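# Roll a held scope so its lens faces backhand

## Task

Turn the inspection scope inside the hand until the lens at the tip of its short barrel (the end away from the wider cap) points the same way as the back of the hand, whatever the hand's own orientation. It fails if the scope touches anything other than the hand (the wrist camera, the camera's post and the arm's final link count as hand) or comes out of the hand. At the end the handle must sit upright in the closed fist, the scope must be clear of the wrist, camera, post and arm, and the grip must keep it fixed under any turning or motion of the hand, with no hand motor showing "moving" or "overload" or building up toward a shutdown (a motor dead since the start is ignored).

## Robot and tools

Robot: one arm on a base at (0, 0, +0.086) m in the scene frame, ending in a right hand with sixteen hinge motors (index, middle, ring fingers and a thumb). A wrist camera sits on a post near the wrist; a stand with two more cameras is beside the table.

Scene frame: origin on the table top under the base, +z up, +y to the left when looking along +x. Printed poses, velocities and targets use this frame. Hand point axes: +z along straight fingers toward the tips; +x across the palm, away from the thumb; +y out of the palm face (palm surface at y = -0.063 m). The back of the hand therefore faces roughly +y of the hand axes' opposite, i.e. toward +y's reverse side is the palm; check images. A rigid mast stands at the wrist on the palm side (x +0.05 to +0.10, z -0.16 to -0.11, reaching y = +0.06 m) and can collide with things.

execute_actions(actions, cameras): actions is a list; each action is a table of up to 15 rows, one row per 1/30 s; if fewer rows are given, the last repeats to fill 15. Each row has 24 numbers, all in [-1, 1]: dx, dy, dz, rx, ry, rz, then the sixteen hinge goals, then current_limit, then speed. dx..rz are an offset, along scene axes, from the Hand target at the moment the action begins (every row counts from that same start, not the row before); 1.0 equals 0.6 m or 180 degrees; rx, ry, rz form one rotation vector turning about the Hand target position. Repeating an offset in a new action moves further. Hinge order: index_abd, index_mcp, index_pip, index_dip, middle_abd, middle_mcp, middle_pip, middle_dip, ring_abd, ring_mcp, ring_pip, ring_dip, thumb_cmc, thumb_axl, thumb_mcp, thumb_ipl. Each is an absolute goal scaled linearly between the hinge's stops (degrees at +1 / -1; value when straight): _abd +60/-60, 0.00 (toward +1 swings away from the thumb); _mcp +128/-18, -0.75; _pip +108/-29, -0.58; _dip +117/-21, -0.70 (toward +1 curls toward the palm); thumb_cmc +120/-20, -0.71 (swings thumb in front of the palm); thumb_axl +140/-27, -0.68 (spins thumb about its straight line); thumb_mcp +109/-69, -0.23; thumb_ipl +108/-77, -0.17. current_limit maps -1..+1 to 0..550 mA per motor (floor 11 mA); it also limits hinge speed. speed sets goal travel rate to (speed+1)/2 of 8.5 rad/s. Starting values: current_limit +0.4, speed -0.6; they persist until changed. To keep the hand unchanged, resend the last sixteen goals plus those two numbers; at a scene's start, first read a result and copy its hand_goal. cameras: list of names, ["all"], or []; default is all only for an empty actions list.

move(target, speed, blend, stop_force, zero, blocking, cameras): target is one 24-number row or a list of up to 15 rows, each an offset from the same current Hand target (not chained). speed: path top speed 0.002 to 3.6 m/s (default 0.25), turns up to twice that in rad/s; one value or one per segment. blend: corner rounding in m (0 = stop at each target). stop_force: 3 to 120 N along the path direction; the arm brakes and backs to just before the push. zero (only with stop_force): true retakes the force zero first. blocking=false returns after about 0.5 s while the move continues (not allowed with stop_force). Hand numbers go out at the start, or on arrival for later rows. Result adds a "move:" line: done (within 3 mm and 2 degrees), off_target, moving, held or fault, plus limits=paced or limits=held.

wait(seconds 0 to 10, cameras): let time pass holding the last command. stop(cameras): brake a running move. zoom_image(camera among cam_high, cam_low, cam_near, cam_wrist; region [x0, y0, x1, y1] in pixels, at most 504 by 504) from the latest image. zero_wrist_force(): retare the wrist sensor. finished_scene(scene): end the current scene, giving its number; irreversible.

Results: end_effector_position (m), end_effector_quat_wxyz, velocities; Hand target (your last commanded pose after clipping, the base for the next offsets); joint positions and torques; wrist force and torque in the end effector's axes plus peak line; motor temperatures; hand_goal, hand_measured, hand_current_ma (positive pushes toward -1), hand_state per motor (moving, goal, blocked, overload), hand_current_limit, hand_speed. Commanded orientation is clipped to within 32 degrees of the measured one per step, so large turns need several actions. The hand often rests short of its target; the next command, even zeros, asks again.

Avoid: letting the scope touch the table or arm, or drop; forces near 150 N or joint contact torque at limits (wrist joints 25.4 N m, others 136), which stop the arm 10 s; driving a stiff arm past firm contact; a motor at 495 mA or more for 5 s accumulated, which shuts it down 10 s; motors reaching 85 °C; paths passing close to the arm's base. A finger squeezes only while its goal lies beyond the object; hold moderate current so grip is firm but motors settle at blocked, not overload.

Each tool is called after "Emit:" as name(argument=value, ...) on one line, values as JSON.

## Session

Emit:
execute_actions(actions=[])

Emit:
zoom_image(camera="cam_high", region=[240, 20, 400, 220])

Emit:
zoom_image(camera="cam_low", region=[140, 0, 300, 130])

Scene clock: 0.00 s.
end_effector_position=(+0.4430, +0.1106, +0.5903) hand_goal=(-0.024, -0.866, +0.584, +0.786, +0.000, -0.834, +1.000, +0.406, +0.012, -0.834, +1.000, +0.406, +0.734, -0.822, +0.286, +0.922) hand_measured=(-0.010, -0.936, +0.510, +0.792, +0.006, -0.796, +0.882, +0.184, +0.024, -0.810, +0.880, +0.186, +0.786, -0.846, +0.274, +0.962) hand_current_ma=(+7, -85, -85, +4, +3, +41, -143, -305, +6, +24, -146, -302, +57, -28, -13, +56) hand_state=(goal, blocked, blocked, goal, goal, blocked, blocked, blocked, goal, blocked, blocked, blocked, blocked, blocked, goal, blocked) hand_current_limit=0.40 hand_speed=-0.60 end_effector_quat_wxyz=(+0.710, -0.009, +0.704, +0.012)
Joint positions: [-0.58 -1.999 2.452 -3.594 -0.991 -1.571]
Joint velocities: within noise
Joint torques (N m): no reading
Motor temperatures (°C): [38 34 30 37 37 44]
Wrist force (N): no reading
Wrist torque (N m): no reading
Wrist force, peak (N): no reading
Hand target: +0.4430, +0.1106, +0.5903; +0.710, -0.009, +0.704, +0.012

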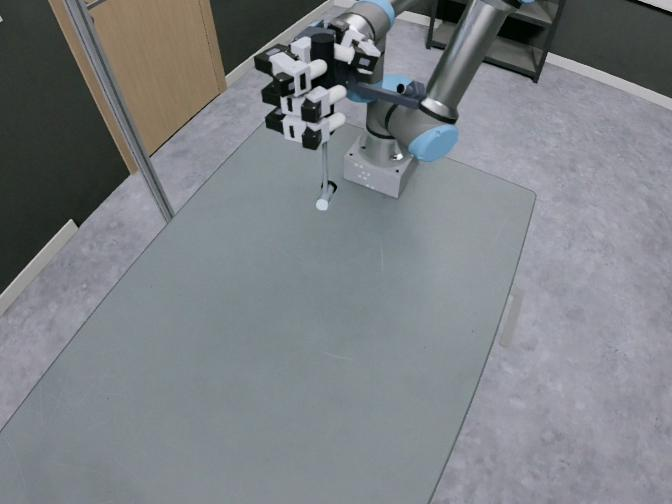

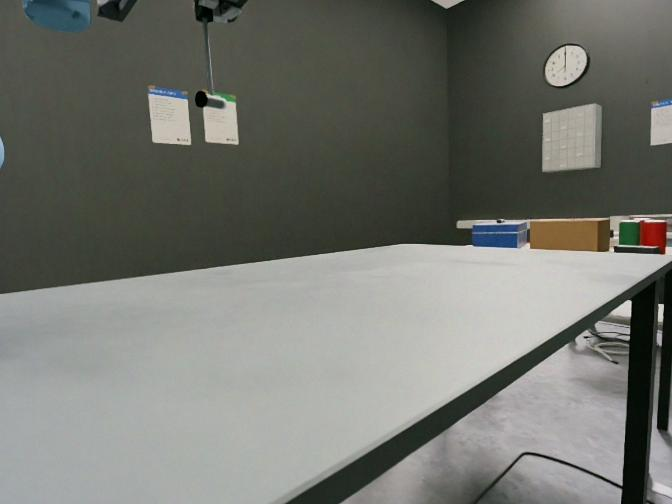

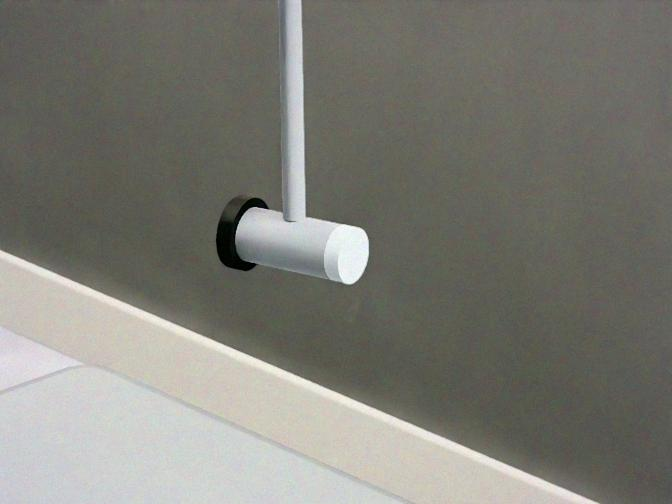

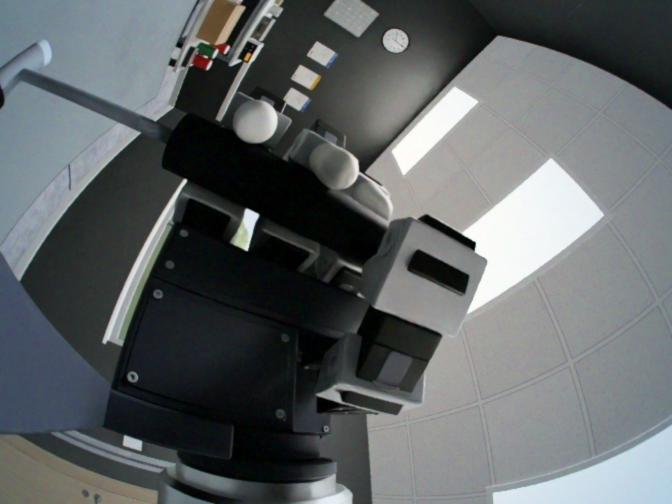

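Scaled by 2.520 from the camera's 672x504 image, which has a finer 960x720 frame.

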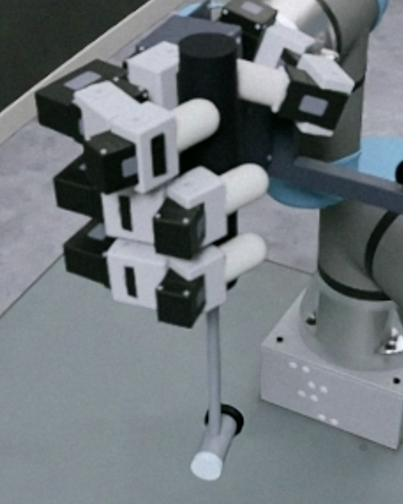

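Scaled by 3.150 from the camera's 672x504 image, which has a finer 960x720 frame.

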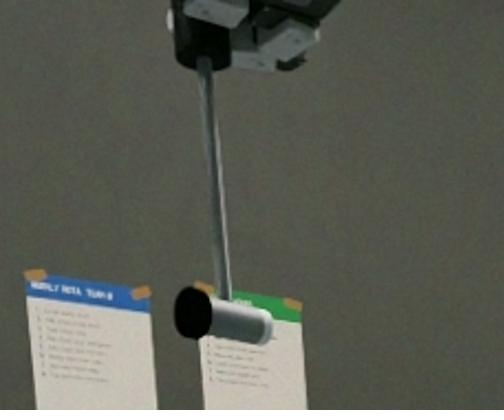

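Emit:
execute_actions(actions=[[[0,0,0,0,0,0,-0.024,-0.866,0.584,0.822,0,-0.834,0.96,0.476,0.012,-0.834,0.96,0.476,0.734,-0.822,0.264,0.915,0.4,-0.9]],[[0,0,0,0,0,0,-0.024,-0.866,0.584,0.857,0,-0.834,0.92,0.546,0.012,-0.834,0.92,0.546,0.734,-0.822,0.243,0.91,0.4,-0.9]],[[0,0,0,0,0,0,-0.024,-0.866,0.6,0.88,0,-0.834,0.88,0.616,0.012,-0.834,0.88,0.616,0.734,-0.822,0.225,0.905,0.4,-0.9]],[[0,0,0,0,0,0,-0.024,-0.866,0.61,0.90,0,-0.834,0.84,0.67,0.012,-0.834,0.84,0.67,0.734,-0.822,0.21,0.90,0.4,-0.9]]], cameras=["cam_high","cam_near","cam_wrist"])

Emit:
zoom_image(camera="cam_high", region=[240, 20, 400, 220])

Scene clock: 3.63 s.
end_effector_position=(+0.4430, +0.1106, +0.5903) hand_goal=(-0.024, -0.866, +0.610, +0.900, +0.000, -0.834, +0.840, +0.670, +0.012, -0.834, +0.840, +0.670, +0.734, -0.822, +0.210, +0.900) hand_measured=(-0.010, -0.938, +0.486, +0.852, +0.004, -0.794, +0.726, +0.382, +0.026, -0.830, +0.702, +0.404, +0.776, -0.840, +0.224, +0.962) hand_current_ma=(+7, -88, -152, -52, +1, +44, -138, -385, +7, +3, -175, -377, +43, -20, +17, +95) hand_state=(goal, blocked, blocked, blocked, goal, blocked, blocked, blocked, goal, goal, blocked, blocked, blocked, goal, goal, blocked) hand_current_limit=0.40 hand_speed=-0.90 end_effector_quat_wxyz=(+0.710, -0.009, +0.704, +0.012)
Joint positions: [-0.58 -1.999 2.452 -3.594 -0.991 -1.571]
Joint torques (N m): [2.76 -0.16 -20.47 -3.05 -0.12 -1.06]
Wrist force (N): [-0.6 0.5 0.2]
Wrist torque (N m): [0.04 0.09 -0.03]
Wrist force, peak (N): [-0.5 0.6 0.1]
Hand target: +0.4430, +0.1106, +0.5903; +0.710, -0.009, +0.704, +0.012
Off the commanded pose: 0.000 m, 0 deg.
Images, in order (width x height): cam_high 672x504, cam_near 672x504, cam_wrist 672x504.

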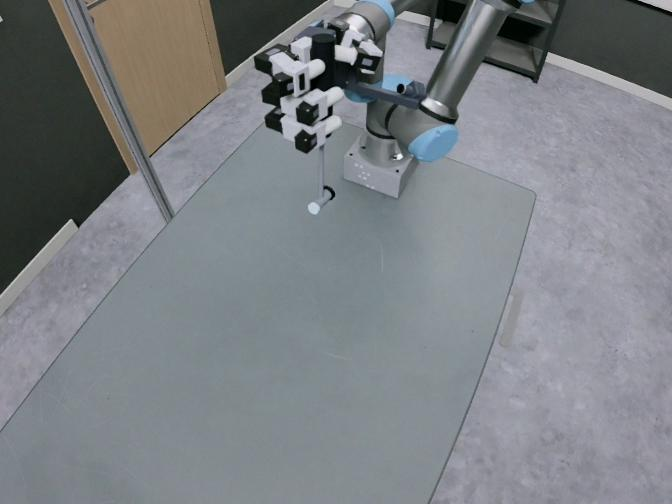

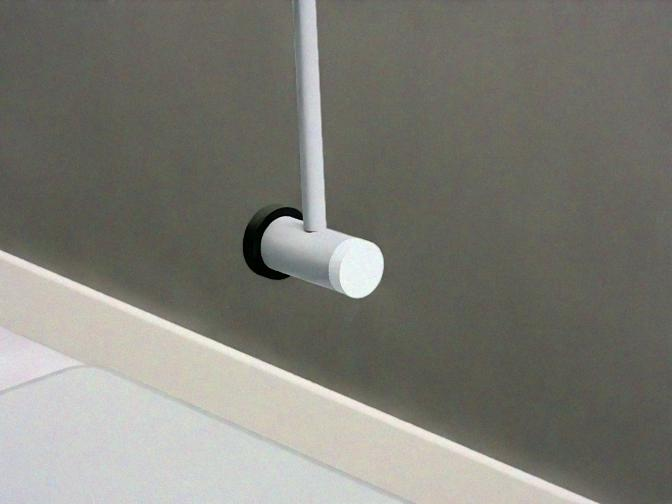

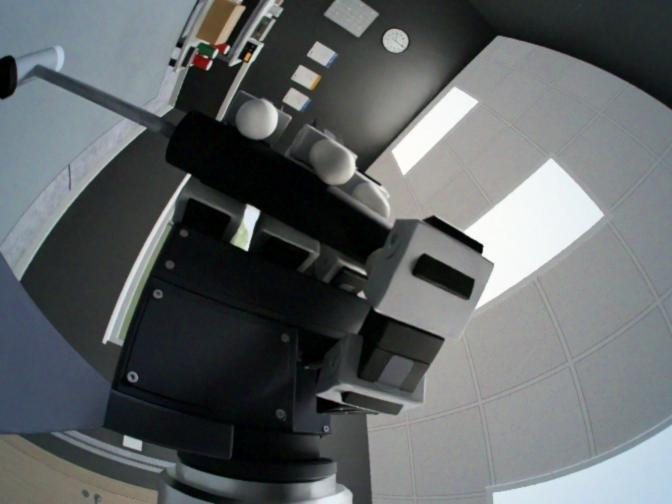

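Scaled by 2.520 from the camera's 672x504 image, which has a finer 960x720 frame.

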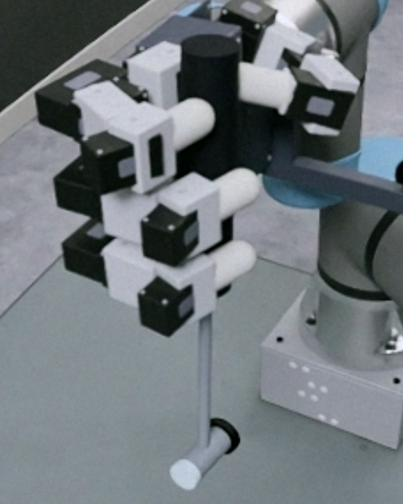

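Emit:
execute_actions(actions=[[[0,0,0,0,0,0,-0.024,-0.866,0.61,0.92,0,-0.834,0.79,0.67,0.012,-0.834,0.79,0.67,0.734,-0.822,0.185,0.89,0.4,-0.9]],[[0,0,0,0,0,0,-0.024,-0.866,0.61,0.94,0,-0.834,0.74,0.69,0.012,-0.834,0.74,0.69,0.734,-0.822,0.16,0.88,0.4,-0.9]]], cameras=["cam_high","cam_near","cam_wrist"])

Emit:
zoom_image(camera="cam_high", region=[240, 20, 400, 220])

Scene clock: 5.33 s.
end_effector_position=(+0.4430, +0.1106, +0.5903) hand_goal=(-0.024, -0.866, +0.610, +0.940, +0.000, -0.834, +0.740, +0.690, +0.012, -0.834, +0.740, +0.690, +0.734, -0.822, +0.160, +0.880) hand_measured=(-0.010, -0.940, +0.482, +0.884, -0.002, -0.794, +0.658, +0.458, +0.026, -0.842, +0.624, +0.482, +0.776, -0.836, +0.198, +0.962) hand_current_ma=(+7, -89, -160, -60, +0, +44, -94, -322, +8, -7, -143, -283, +43, -16, +53, +132) hand_state=(goal, blocked, blocked, blocked, goal, blocked, blocked, blocked, goal, goal, blocked, blocked, blocked, goal, blocked, blocked) hand_current_limit=0.40 hand_speed=-0.90 end_effector_quat_wxyz=(+0.710, -0.009, +0.704, +0.012)
Joint positions: [-0.58 -1.999 2.452 -3.594 -0.991 -1.571]
Joint torques (N m): [2.74 0.74 -20.76 -3.16 -0.29 -1.14]
Wrist force (N): [-0.2 0.5 0.2]
Wrist torque (N m): [0.03 0.05 0.00]
Wrist force, peak (N): [-0.3 0.3 0.6]
Hand target: +0.4430, +0.1106, +0.5903; +0.710, -0.009, +0.704, +0.012
Off the commanded pose: 0.000 m, 0 deg.
Images, in order (width x height): cam_high 672x504, cam_near 672x504, cam_wrist 672x504.

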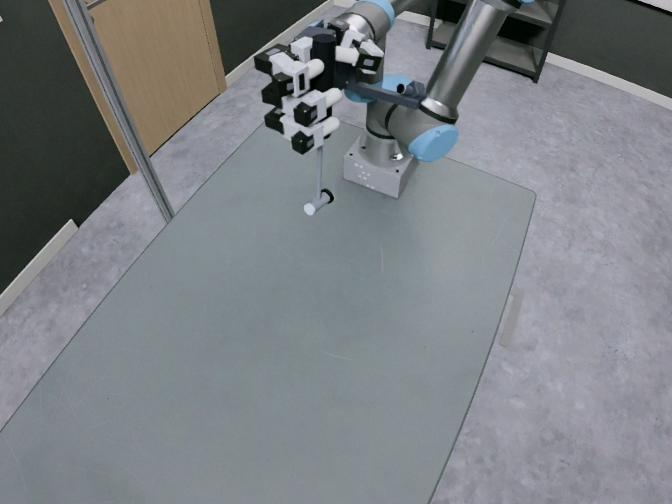

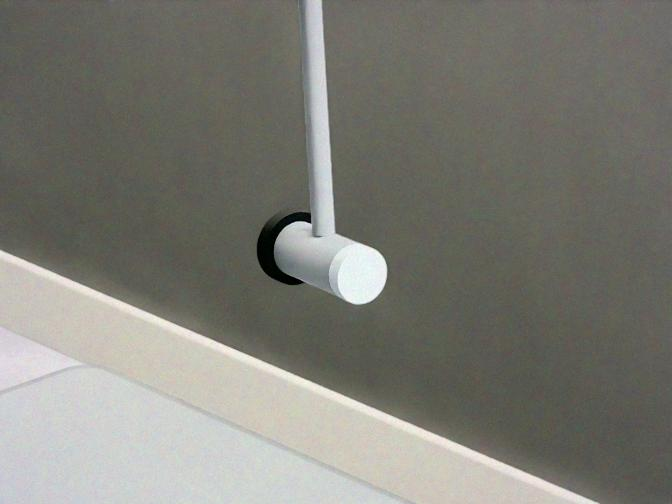

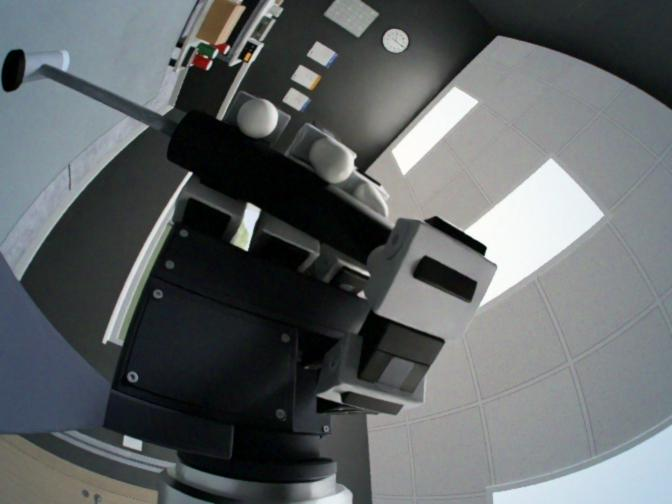

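Scaled by 2.520 from the camera's 672x504 image, which has a finer 960x720 frame.

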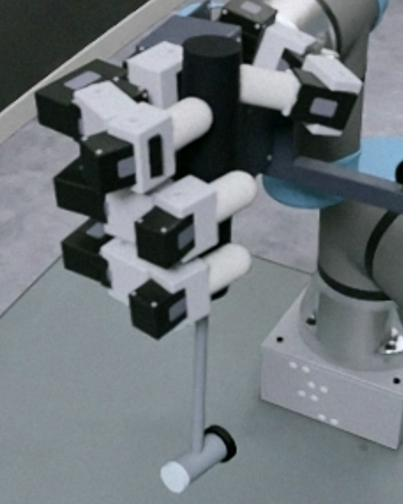

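Emit:
execute_actions(actions=[[[0,0,0,0,0,0,-0.024,-0.866,0.61,0.96,0,-0.834,0.69,0.69,0.012,-0.834,0.69,0.69,0.734,-0.822,0.14,0.87,0.4,-0.9]],[[0,0,0,0,0,0,-0.024,-0.866,0.61,0.97,0,-0.834,0.64,0.70,0.012,-0.834,0.64,0.70,0.734,-0.822,0.12,0.86,0.4,-0.9]]], cameras=["cam_high","cam_near","cam_wrist"])

Emit:
zoom_image(camera="cam_high", region=[240, 20, 400, 220])

Scene clock: 8.90 s.
end_effector_position=(+0.4430, +0.1106, +0.5903) hand_goal=(-0.024, -0.866, +0.610, +0.970, +0.000, -0.834, +0.640, +0.700, +0.012, -0.834, +0.640, +0.700, +0.734, -0.822, +0.120, +0.860) hand_measured=(-0.040, -0.920, +0.622, +1.000, -0.006, -0.834, +0.586, +0.640, +0.022, -0.844, +0.594, +0.666, +0.752, -0.860, +0.090, +0.874) hand_current_ma=(-8, -63, +10, +29, -2, +0, -57, -65, +5, -9, -49, -33, +16, -49, -40, +16) hand_state=(goal, blocked, goal, blocked, goal, goal, blocked, blocked, goal, goal, blocked, blocked, goal, blocked, blocked, goal) hand_current_limit=0.40 hand_speed=-0.90 end_effector_quat_wxyz=(+0.710, -0.009, +0.704, +0.012)
Joint positions: [-0.58 -1.999 2.452 -3.594 -0.991 -1.571]
Joint torques (N m): [4.47 1.93 -21.79 -3.59 -0.37 -1.5]
Wrist force (N): [-0.2 0.3 0.2]
Wrist torque (N m): [0.02 0.02 -0.01]
Wrist force, peak (N): [-0.5 0.6 0.4]
Hand target: +0.4430, +0.1106, +0.5903; +0.710, -0.009, +0.704, +0.012
Off the commanded pose: 0.000 m, 0 deg.
Images, in order (width x height): cam_high 672x504, cam_near 672x504, cam_wrist 672x504.

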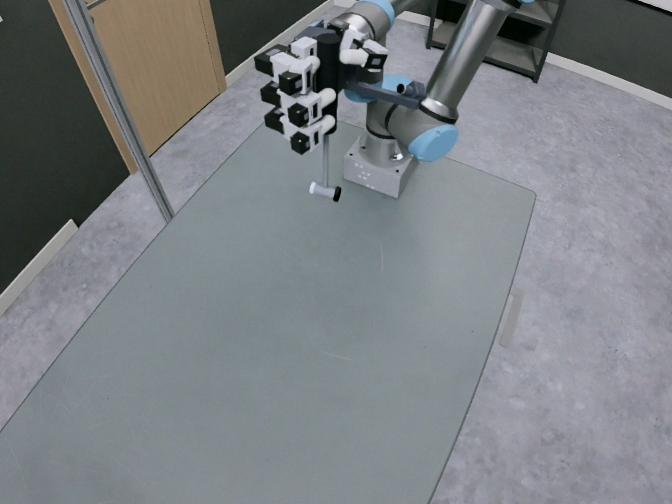

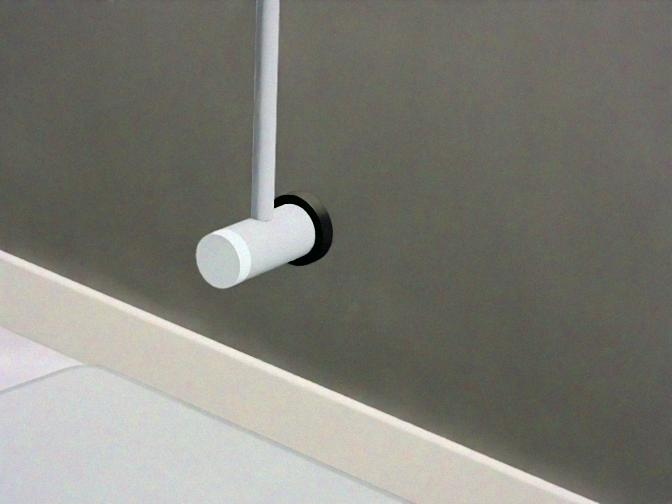

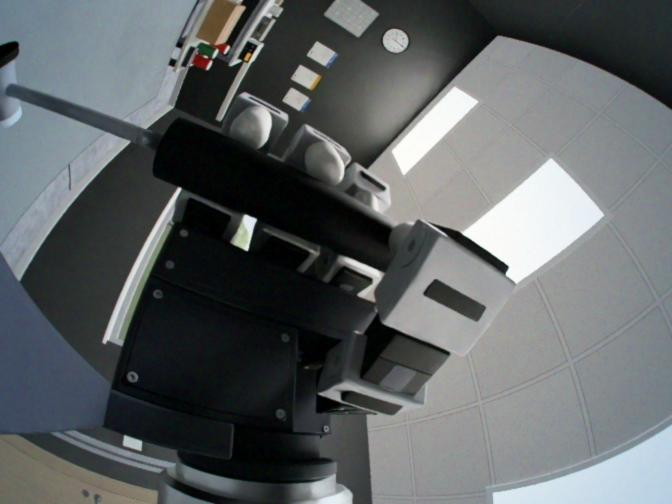

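Scaled by 2.520 from the camera's 672x504 image, which has a finer 960x720 frame.

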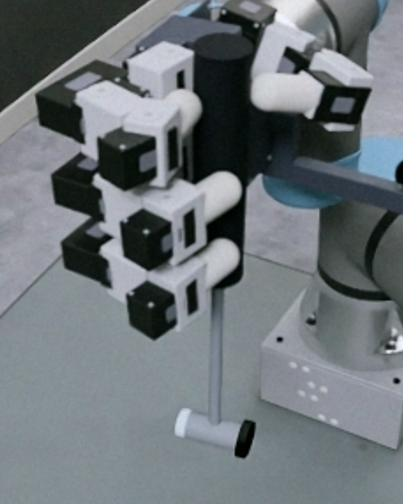

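Emit:
execute_actions(actions=[[[0,0,0,0,0,0,-0.024,-0.84,0.67,0.98,0,-0.82,0.68,0.70,0.012,-0.82,0.68,0.71,0.734,-0.822,0.15,0.83,0.4,-0.9]],[[0,0,0,0,0,0,-0.024,-0.80,0.71,0.98,0,-0.81,0.72,0.71,0.012,-0.81,0.72,0.72,0.734,-0.822,0.20,0.80,0.4,-0.9]]], cameras=["cam_high","cam_near","cam_wrist"])

Emit:
zoom_image(camera="cam_high", region=[240, 20, 400, 220])

Scene clock: 11.10 s.
end_effector_position=(+0.4430, +0.1106, +0.5903) hand_goal=(-0.024, -0.800, +0.710, +0.980, +0.000, -0.810, +0.720, +0.710, +0.012, -0.810, +0.720, +0.720, +0.734, -0.822, +0.200, +0.800) hand_measured=(-0.040, -0.842, +0.704, +1.000, -0.006, -0.834, +0.634, +0.674, +0.022, -0.816, +0.688, +0.696, +0.750, -0.864, +0.090, +0.790) hand_current_ma=(-8, -46, -5, +18, -2, -24, -100, -36, +4, -5, -30, -23, +15, -54, -181, -11) hand_state=(goal, blocked, goal, goal, goal, blocked, blocked, blocked, goal, goal, blocked, blocked, goal, blocked, blocked, goal) hand_current_limit=0.40 hand_speed=-0.90 end_effector_quat_wxyz=(+0.710, -0.009, +0.704, +0.012)
Joint positions: [-0.58 -1.999 2.452 -3.594 -0.991 -1.571]
Joint torques (N m): [6.47 2.44 -22.36 -3.62 -0.34 -1.91]
Wrist force (N): [-0.3 0.1 0.3]
Wrist torque (N m): [-0.01 0.00 -0.03]
Wrist force, peak (N): [-0.2 0.1 0.9]
Hand target: +0.4430, +0.1106, +0.5903; +0.710, -0.009, +0.704, +0.012
Off the commanded pose: 0.000 m, 0 deg.
Images, in order (width x height): cam_high 672x504, cam_near 672x504, cam_wrist 672x504.

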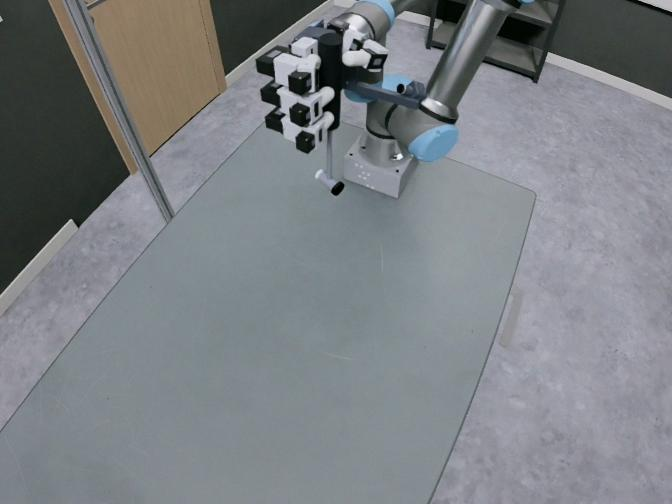

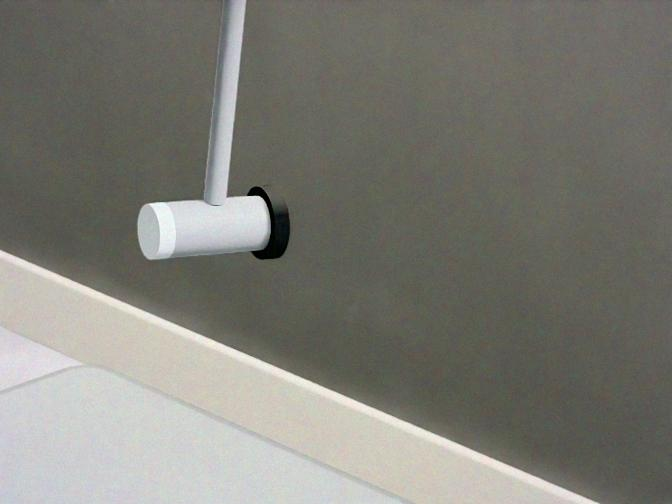

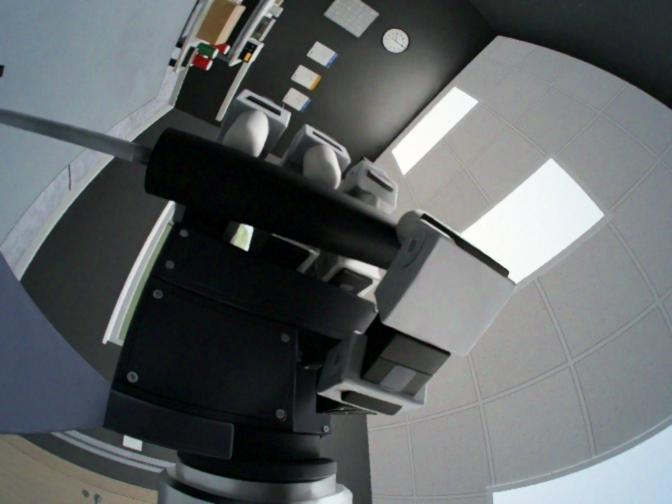

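Scaled by 2.520 from the camera's 672x504 image, which has a finer 960x720 frame.

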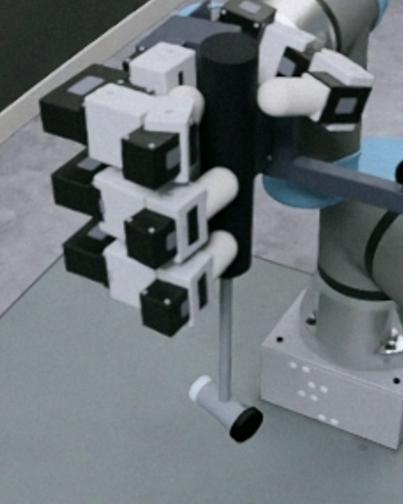

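Emit:
execute_actions(actions=[[[0,0,0,0,0,0,-0.024,-1.0,0.71,0.98,0,-0.81,0.72,0.71,0.012,-0.80,0.74,0.73,0.734,-0.822,0.20,0.80,0.4,-0.8]],[[0,0,0,0,0,0,-0.024,-1.0,0.3,0.8,0,-0.81,0.72,0.71,0.012,-0.8,0.74,0.73,0.734,-0.822,0.20,0.80,0.4,-0.8]],[[0,0,0,0,0,0,-0.024,-1.0,-0.139,0.6,0,-0.81,0.72,0.71,0.012,-0.80,0.74,0.73,0.734,-0.822,0.20,0.80,0.4,-0.8]],[[0,0,0,0,0,0,-0.024,-0.616,0.0,-0.116,0,-0.81,0.72,0.71,0.012,-0.8,0.74,0.73,0.734,-0.822,0.20,0.80,0.4,-0.75]],[[0,0,0,0,0,0,-0.024,-0.616,0.0,-0.116,0,-0.81,0.72,0.71,0.012,-0.8,0.74,0.73,0.734,-0.822,0.20,0.80,0.4,-0.75]],[[0,0,0,0,0,0,-0.024,-0.616,0.3,0.1,0,-0.81,0.72,0.71,0.012,-0.8,0.74,0.73,0.734,-0.822,0.20,0.80,0.4,-0.8]],[[0,0,0,0,0,0,-0.024,-0.616,0.474,0.391,0,-0.81,0.72,0.71,0.012,-0.8,0.74,0.73,0.734,-0.822,0.20,0.80,0.4,-0.85]]], cameras=["cam_high","cam_near","cam_wrist"])

Emit:
zoom_image(camera="cam_high", region=[240, 20, 400, 220])

Scene clock: 16.57 s.
end_effector_position=(+0.4430, +0.1106, +0.5903) hand_goal=(-0.024, -0.616, +0.474, +0.390, +0.000, -0.810, +0.720, +0.710, +0.012, -0.800, +0.740, +0.730, +0.734, -0.822, +0.200, +0.800) hand_measured=(-0.022, -0.628, +0.466, +0.382, -0.020, -0.828, +0.696, +0.712, +0.022, -0.804, +0.732, +0.724, +0.756, -0.826, +0.142, +0.790) hand_current_ma=(+1, -11, -6, -5, -11, -18, -23, +2, +4, -4, -5, -5, +20, -4, -84, -12) hand_state=(goal, goal, goal, goal, blocked, goal, blocked, goal, goal, goal, goal, goal, blocked, goal, blocked, goal) hand_current_limit=0.40 hand_speed=-0.85 end_effector_quat_wxyz=(+0.710, -0.009, +0.704, +0.012)
Joint positions: [-0.58 -1.999 2.452 -3.594 -0.991 -1.571]
Joint torques (N m): [6.72 4.32 -21.71 -3.28 -0.68 -1.75]
Wrist force (N): [0.0 0.0 0.1]
Wrist torque (N m): [0.00 -0.04 -0.03]
Wrist force, peak (N): [-0.8 0.3 0.0]
Hand target: +0.4430, +0.1106, +0.5903; +0.710, -0.009, +0.704, +0.012
Off the commanded pose: 0.000 m, 0 deg.
Images, in order (width x height): cam_high 672x504, cam_near 672x504, cam_wrist 672x504.

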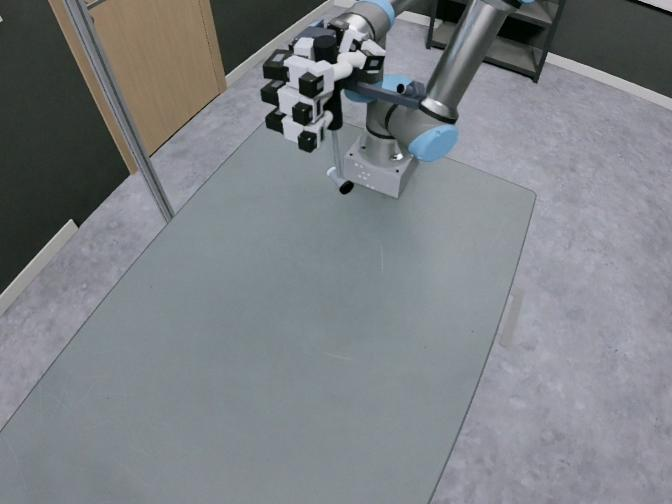

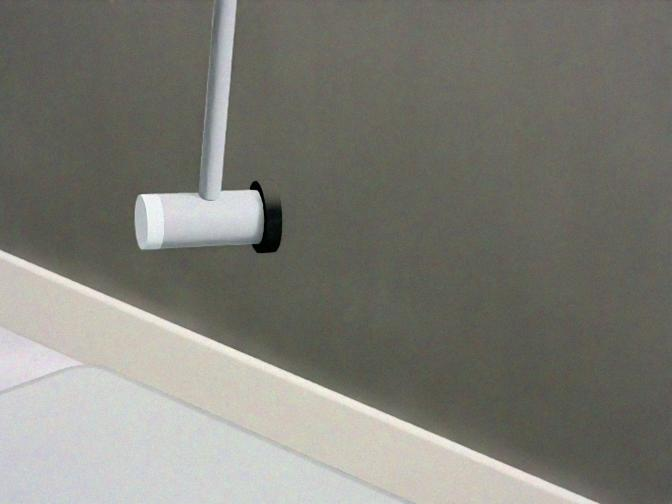

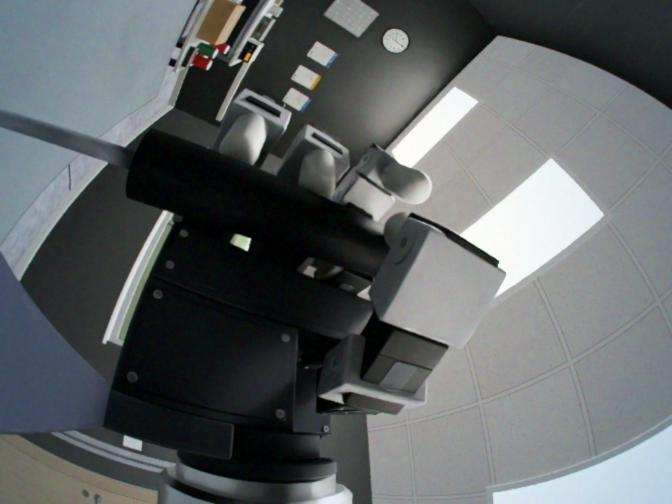

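Scaled by 2.520 from the camera's 672x504 image, which has a finer 960x720 frame.

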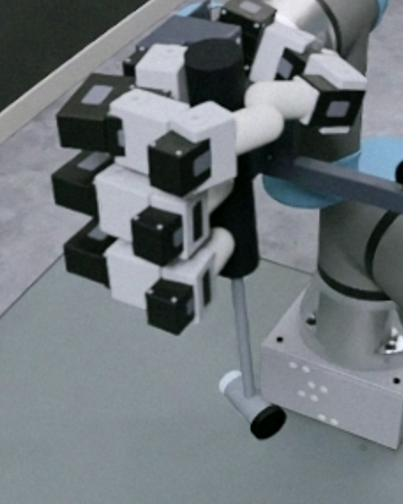

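Emit:
execute_actions(actions=[[[0,0,0,0,0,0,-0.024,-0.616,0.50,0.65,0,-0.80,0.73,0.72,0.012,-0.80,0.74,0.73,0.734,-0.822,0.22,0.80,0.4,-0.85]],[[0,0,0,0,0,0,-0.024,-0.616,0.53,0.85,0,-0.80,0.73,0.72,0.012,-0.80,0.74,0.73,0.734,-0.822,0.24,0.80,0.4,-0.85]]], cameras=["cam_high","cam_near","cam_wrist"])

Emit:
zoom_image(camera="cam_high", region=[240, 20, 400, 220])

Scene clock: 18.10 s.
end_effector_position=(+0.4430, +0.1106, +0.5903) hand_goal=(-0.024, -0.616, +0.530, +0.850, +0.000, -0.800, +0.730, +0.720, +0.012, -0.800, +0.740, +0.730, +0.734, -0.822, +0.240, +0.800) hand_measured=(-0.022, -0.612, +0.492, +0.740, -0.020, -0.828, +0.696, +0.718, +0.022, -0.804, +0.732, +0.724, +0.756, -0.826, +0.142, +0.786) hand_current_ma=(+1, +4, -39, -135, -11, -29, -33, -1, +4, -4, -5, -5, +20, -3, -156, -17) hand_state=(goal, goal, blocked, blocked, blocked, blocked, blocked, goal, goal, goal, goal, goal, blocked, goal, blocked, goal) hand_current_limit=0.40 hand_speed=-0.85 end_effector_quat_wxyz=(+0.710, -0.009, +0.704, +0.012)
Joint positions: [-0.58 -1.999 2.452 -3.594 -0.991 -1.571]
Joint torques (N m): [7.61 2.83 -22.91 -3.55 -0.47 -1.74]
Wrist force (N): [-0.3 -0.2 0.2]
Wrist torque (N m): [-0.04 0.00 -0.05]
Wrist force, peak (N): [-0.6 0.4 0.4]
Hand target: +0.4430, +0.1106, +0.5903; +0.710, -0.009, +0.704, +0.012
Off the commanded pose: 0.000 m, 0 deg.
Images, in order (width x height): cam_high 672x504, cam_near 672x504, cam_wrist 672x504.

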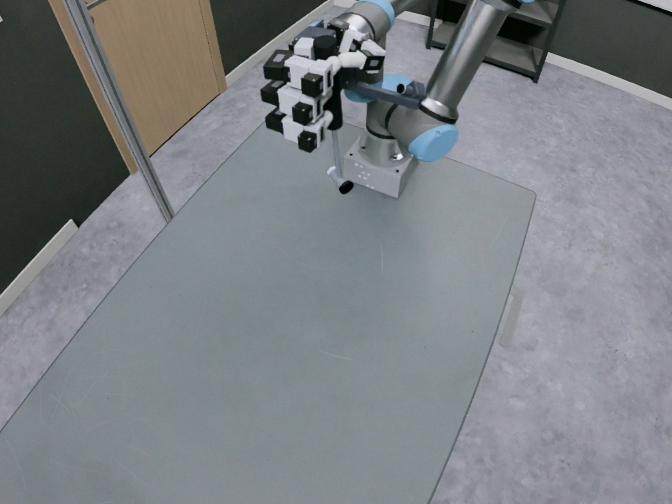

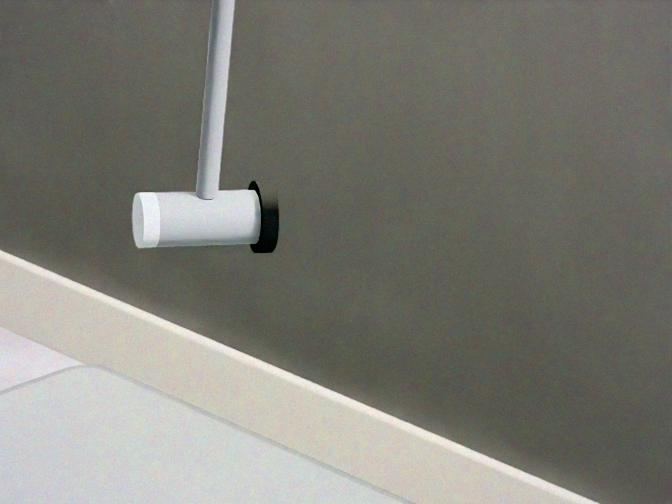

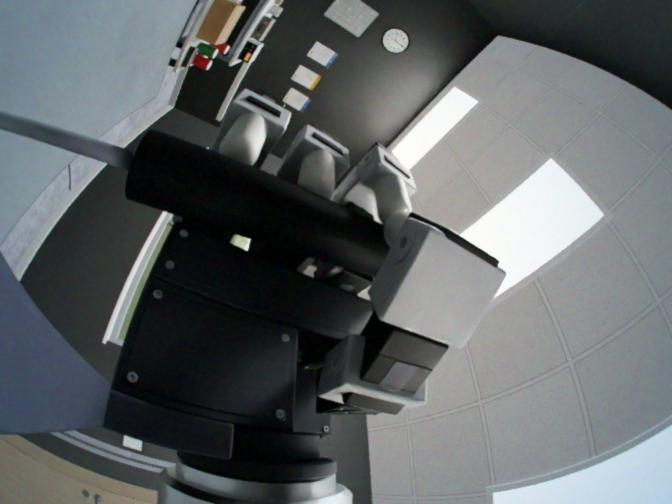

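Scaled by 2.520 from the camera's 672x504 image, which has a finer 960x720 frame.

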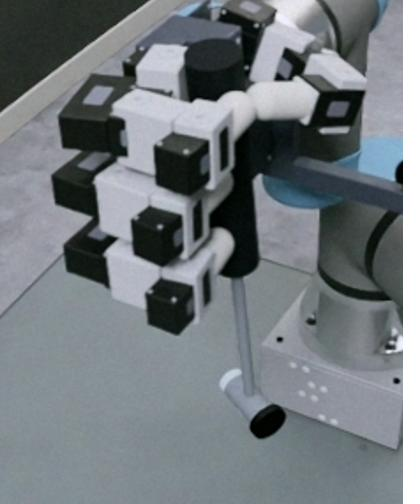

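Emit:
execute_actions(actions=[[[0,0,0,0,0,0,-0.024,-0.616,0.54,0.85,0,-0.79,0.74,0.73,0.012,-1.0,0.74,0.73,0.734,-0.822,0.24,0.80,0.4,-0.8]],[[0,0,0,0,0,0,-0.024,-0.616,0.54,0.85,0,-0.79,0.74,0.73,0.012,-1.0,0.4,0.7,0.734,-0.822,0.24,0.80,0.4,-0.8]],[[0,0,0,0,0,0,-0.024,-0.616,0.54,0.85,0,-0.79,0.74,0.73,0.012,-1.0,-0.139,0.6,0.734,-0.822,0.24,0.80,0.4,-0.75]],[[0,0,0,0,0,0,-0.024,-0.616,0.54,0.85,0,-0.79,0.74,0.73,0.012,-1.0,-0.139,0.6,0.734,-0.822,0.24,0.80,0.4,-0.75]],[[0,0,0,0,0,0,-0.024,-0.616,0.54,0.85,0,-0.79,0.74,0.73,0.012,-0.548,-0.139,-0.116,0.734,-0.822,0.24,0.80,0.4,-0.75]],[[0,0,0,0,0,0,-0.024,-0.616,0.54,0.85,0,-0.79,0.74,0.73,0.012,-0.548,-0.139,-0.116,0.734,-0.822,0.24,0.80,0.4,-0.75]],[[0,0,0,0,0,0,-0.024,-0.616,0.54,0.85,0,-0.79,0.74,0.73,0.012,-0.5,0.4,0.0,0.734,-0.822,0.24,0.80,0.4,-0.75]],[[0,0,0,0,0,0,-0.024,-0.616,0.54,0.85,0,-0.79,0.74,0.73,0.012,-0.5,0.66,0.25,0.734,-0.822,0.24,0.80,0.4,-0.8]],[[0,0,0,0,0,0,-0.024,-0.616,0.54,0.85,0,-0.79,0.74,0.73,0.012,-0.5,0.66,0.5,0.734,-0.822,0.24,0.80,0.4,-0.85]]], cameras=["cam_high","cam_near","cam_wrist"])

Emit:
zoom_image(camera="cam_high", region=[240, 20, 400, 220])

Scene clock: 23.70 s.
end_effector_position=(+0.4430, +0.1106, +0.5903) hand_goal=(-0.024, -0.616, +0.540, +0.850, +0.000, -0.790, +0.740, +0.730, +0.012, -0.500, +0.660, +0.500, +0.734, -0.822, +0.240, +0.800) hand_measured=(-0.022, -0.610, +0.492, +0.740, -0.020, -0.822, +0.696, +0.722, +0.022, -0.508, +0.652, +0.492, +0.756, -0.826, +0.144, +0.786) hand_current_ma=(+1, +4, -51, -134, -11, -35, -44, -6, +4, -6, -5, -5, +20, -3, -156, -18) hand_state=(goal, goal, blocked, blocked, blocked, blocked, blocked, goal, goal, goal, goal, goal, blocked, goal, blocked, goal) hand_current_limit=0.40 hand_speed=-0.85 end_effector_quat_wxyz=(+0.710, -0.009, +0.704, +0.012)
Joint positions: [-0.58 -1.999 2.452 -3.594 -0.991 -1.571]
Joint torques (N m): [9.42 4.96 -23.73 -3.48 -0.57 -1.85]
Wrist force (N): [-0.1 0.1 0.1]
Wrist torque (N m): [0.00 -0.04 -0.04]
Wrist force, peak (N): [-0.6 0.4 0.4]
Hand target: +0.4430, +0.1106, +0.5903; +0.710, -0.009, +0.704, +0.012
Off the commanded pose: 0.000 m, 0 deg.
Images, in order (width x height): cam_high 672x504, cam_near 672x504, cam_wrist 672x504.

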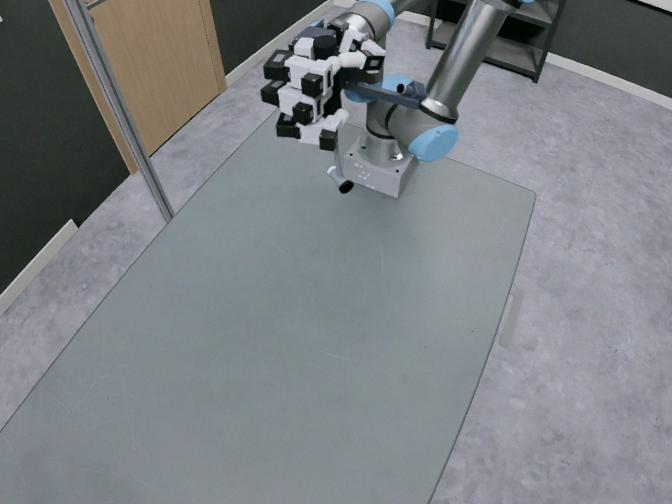

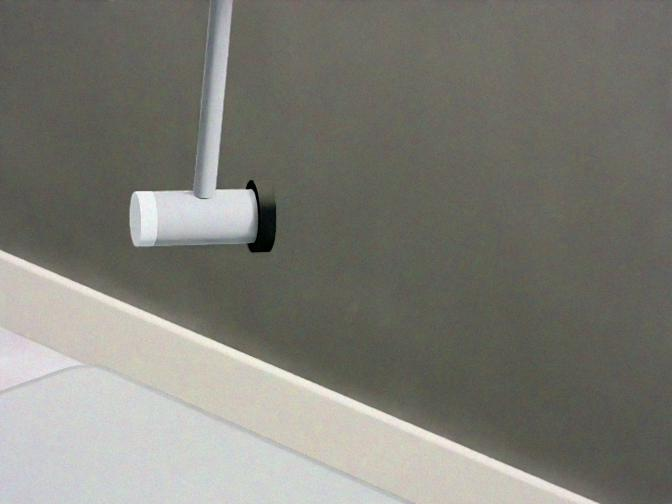

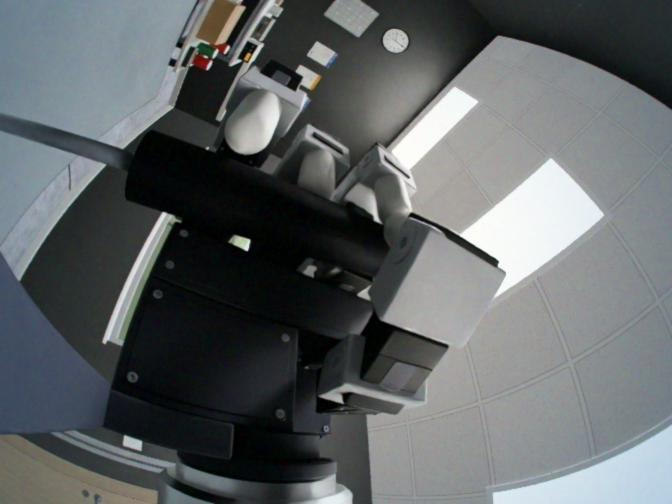

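Scaled by 2.520 from the camera's 672x504 image, which has a finer 960x720 frame.

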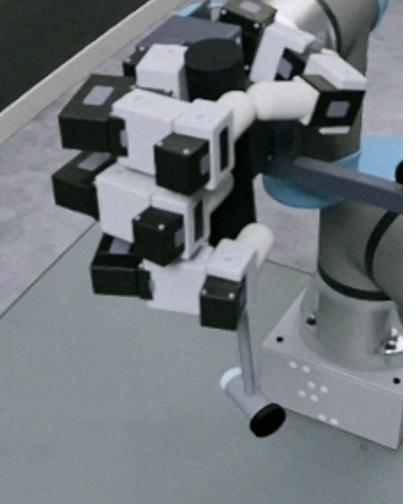

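Emit:
execute_actions(actions=[[[0,0,0,0,0,0,-0.024,-0.616,0.54,0.85,0,-0.79,0.74,0.73,0.012,-0.5,0.68,0.65,0.734,-0.822,0.24,0.80,0.4,-0.85]],[[0,0,0,0,0,0,-0.024,-0.616,0.54,0.85,0,-0.79,0.74,0.73,0.012,-0.5,0.69,0.78,0.734,-0.822,0.24,0.80,0.4,-0.9]],[[0,0,0,0,0,0,-0.024,-0.616,0.54,0.87,0,-0.79,0.74,0.73,0.012,-0.5,0.7,0.84,0.734,-0.822,0.24,0.80,0.4,-0.9]]], cameras=["cam_near","cam_wrist"])

Scene clock: 25.73 s.
end_effector_position=(+0.4430, +0.1106, +0.5903) hand_goal=(-0.024, -0.616, +0.540, +0.870, +0.000, -0.790, +0.740, +0.730, +0.012, -0.500, +0.700, +0.840, +0.734, -0.822, +0.240, +0.800) hand_measured=(-0.022, -0.610, +0.492, +0.774, -0.016, -0.822, +0.694, +0.752, +0.018, -0.502, +0.612, +0.654, +0.756, -0.822, +0.144, +0.782) hand_current_ma=(+1, +4, -51, -115, -9, -34, -48, +21, +2, -1, -102, -248, +21, +0, -155, -23) hand_state=(goal, goal, blocked, blocked, goal, blocked, blocked, blocked, goal, goal, blocked, blocked, blocked, goal, blocked, goal) hand_current_limit=0.40 hand_speed=-0.90 end_effector_quat_wxyz=(+0.710, -0.009, +0.704, +0.012)
Joint positions: [-0.58 -1.999 2.452 -3.594 -0.991 -1.571]
Joint torques (N m): [9.58 4.06 -21.2 -3.4 -0.55 -1.67]
Wrist force (N): [-0.2 0.2 0.1]
Wrist torque (N m): [0.02 0.00 -0.06]
Wrist force, peak (N): [-0.6 0.3 0.4]
Hand target: +0.4430, +0.1106, +0.5903; +0.710, -0.009, +0.704, +0.012
Off the commanded pose: 0.000 m, 0 deg.
Images, in order (width x height): cam_near 672x504, cam_wrist 672x504.

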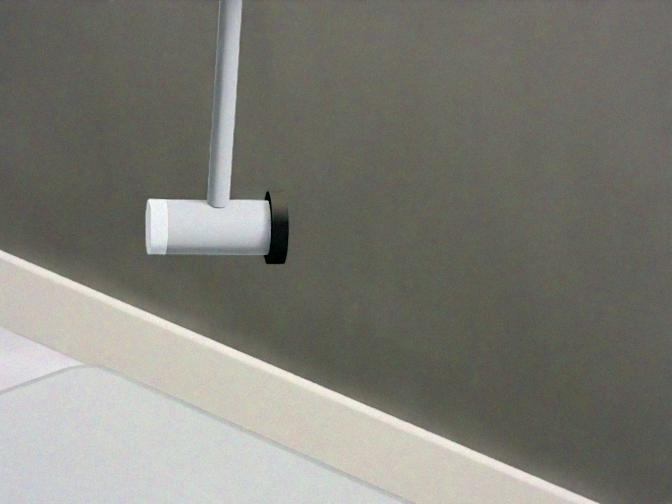

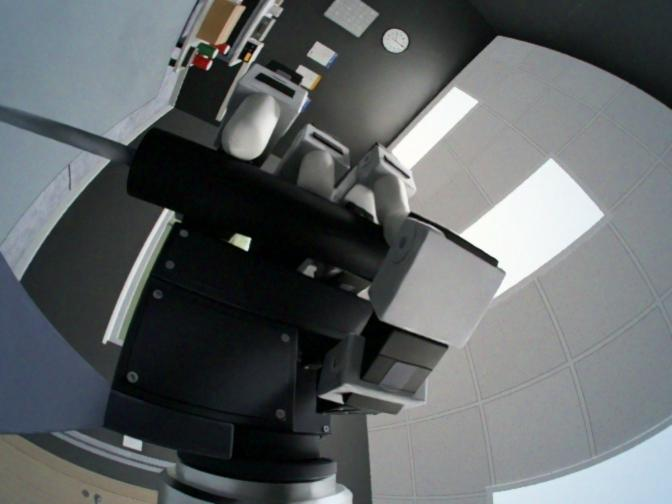

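Emit:
execute_actions(actions=[[[0,0,0,0,0,0,-0.024,-0.616,0.54,0.87,0,-1.0,0.74,0.73,0.012,-0.5,0.7,0.84,0.734,-0.822,0.24,0.80,0.4,-0.8]],[[0,0,0,0,0,0,-0.024,-0.616,0.54,0.87,0,-1.0,0.4,0.7,0.012,-0.5,0.7,0.84,0.734,-0.822,0.24,0.80,0.4,-0.8]],[[0,0,0,0,0,0,-0.024,-0.616,0.54,0.87,0,-1.0,-0.139,0.6,0.012,-0.5,0.7,0.84,0.734,-0.822,0.24,0.80,0.4,-0.75]],[[0,0,0,0,0,0,-0.024,-0.616,0.54,0.87,0,-1.0,-0.139,0.6,0.012,-0.5,0.7,0.84,0.734,-0.822,0.24,0.80,0.4,-0.75]],[[0,0,0,0,0,0,-0.024,-0.616,0.54,0.87,0,-0.548,-0.139,-0.116,0.012,-0.5,0.7,0.84,0.734,-0.822,0.24,0.80,0.4,-0.75]],[[0,0,0,0,0,0,-0.024,-0.616,0.54,0.87,0,-0.548,-0.139,-0.116,0.012,-0.5,0.7,0.84,0.734,-0.822,0.24,0.80,0.4,-0.75]],[[0,0,0,0,0,0,-0.024,-0.616,0.54,0.87,0,-0.5,0.4,0.0,0.012,-0.5,0.7,0.84,0.734,-0.822,0.24,0.80,0.4,-0.75]],[[0,0,0,0,0,0,-0.024,-0.616,0.54,0.87,0,-0.5,0.66,0.25,0.012,-0.5,0.7,0.84,0.734,-0.822,0.24,0.80,0.4,-0.8]],[[0,0,0,0,0,0,-0.024,-0.616,0.54,0.87,0,-0.5,0.66,0.5,0.012,-0.5,0.7,0.84,0.734,-0.822,0.24,0.80,0.4,-0.85]],[[0,0,0,0,0,0,-0.024,-0.616,0.54,0.87,0,-0.5,0.69,0.72,0.012,-0.5,0.7,0.84,0.734,-0.822,0.24,0.80,0.4,-0.9]]], cameras=["cam_high","cam_near","cam_wrist"])

Emit:
zoom_image(camera="cam_high", region=[240, 20, 400, 220])

Scene clock: 31.73 s.
end_effector_position=(+0.4430, +0.1106, +0.5903) hand_goal=(-0.024, -0.616, +0.540, +0.870, +0.000, -0.500, +0.690, +0.720, +0.012, -0.500, +0.700, +0.840, +0.734, -0.822, +0.240, +0.800) hand_measured=(-0.022, -0.612, +0.488, +0.828, +0.004, -0.482, +0.630, +0.562, +0.010, -0.522, +0.594, +0.718, +0.756, -0.816, +0.152, +0.772) hand_current_ma=(+1, +2, -55, -45, +2, +18, -66, -205, -1, -21, -129, -153, +21, +6, -139, -39) hand_state=(goal, goal, blocked, blocked, goal, goal, blocked, blocked, goal, blocked, blocked, blocked, blocked, goal, blocked, blocked) hand_current_limit=0.40 hand_speed=-0.90 end_effector_quat_wxyz=(+0.710, -0.009, +0.704, +0.012)
Joint positions: [-0.58 -1.999 2.452 -3.594 -0.991 -1.571]
Joint torques (N m): [10.95 4.46 -23.84 -3.44 -0.5 -1.25]
Wrist force (N): [-0.5 0.3 0.4]
Wrist torque (N m): [-0.01 0.02 -0.09]
Wrist force, peak (N): [-0.8 0.4 0.2]
Hand target: +0.4430, +0.1106, +0.5903; +0.710, -0.009, +0.704, +0.012
Off the commanded pose: 0.000 m, 0 deg.
Images, in order (width x height): cam_high 672x504, cam_near 672x504, cam_wrist 672x504.

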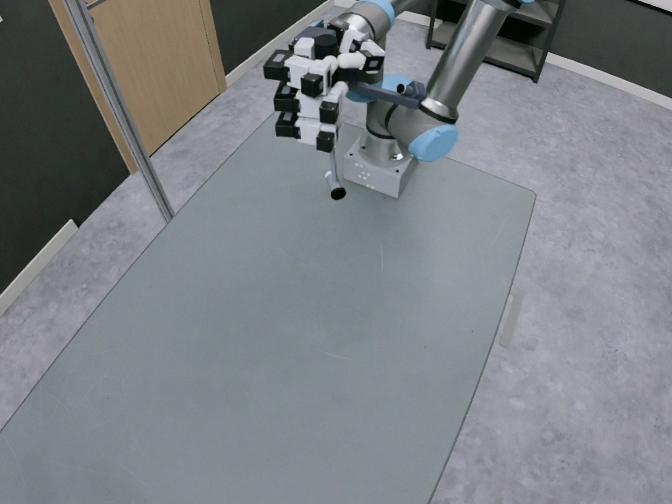

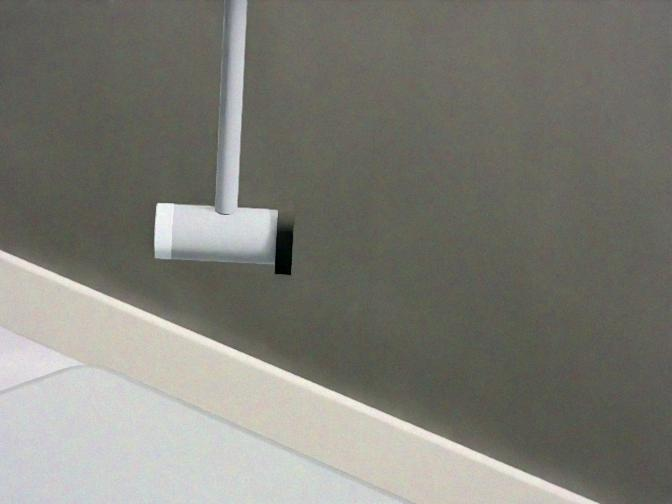

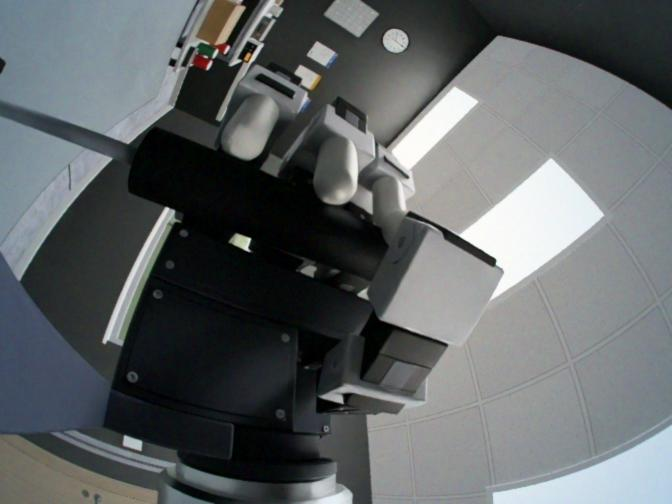

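Scaled by 2.520 from the camera's 672x504 image, which has a finer 960x720 frame.

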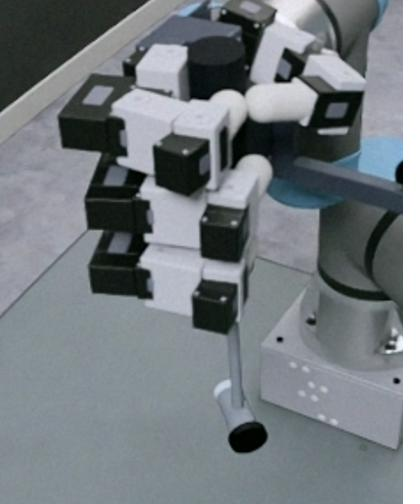

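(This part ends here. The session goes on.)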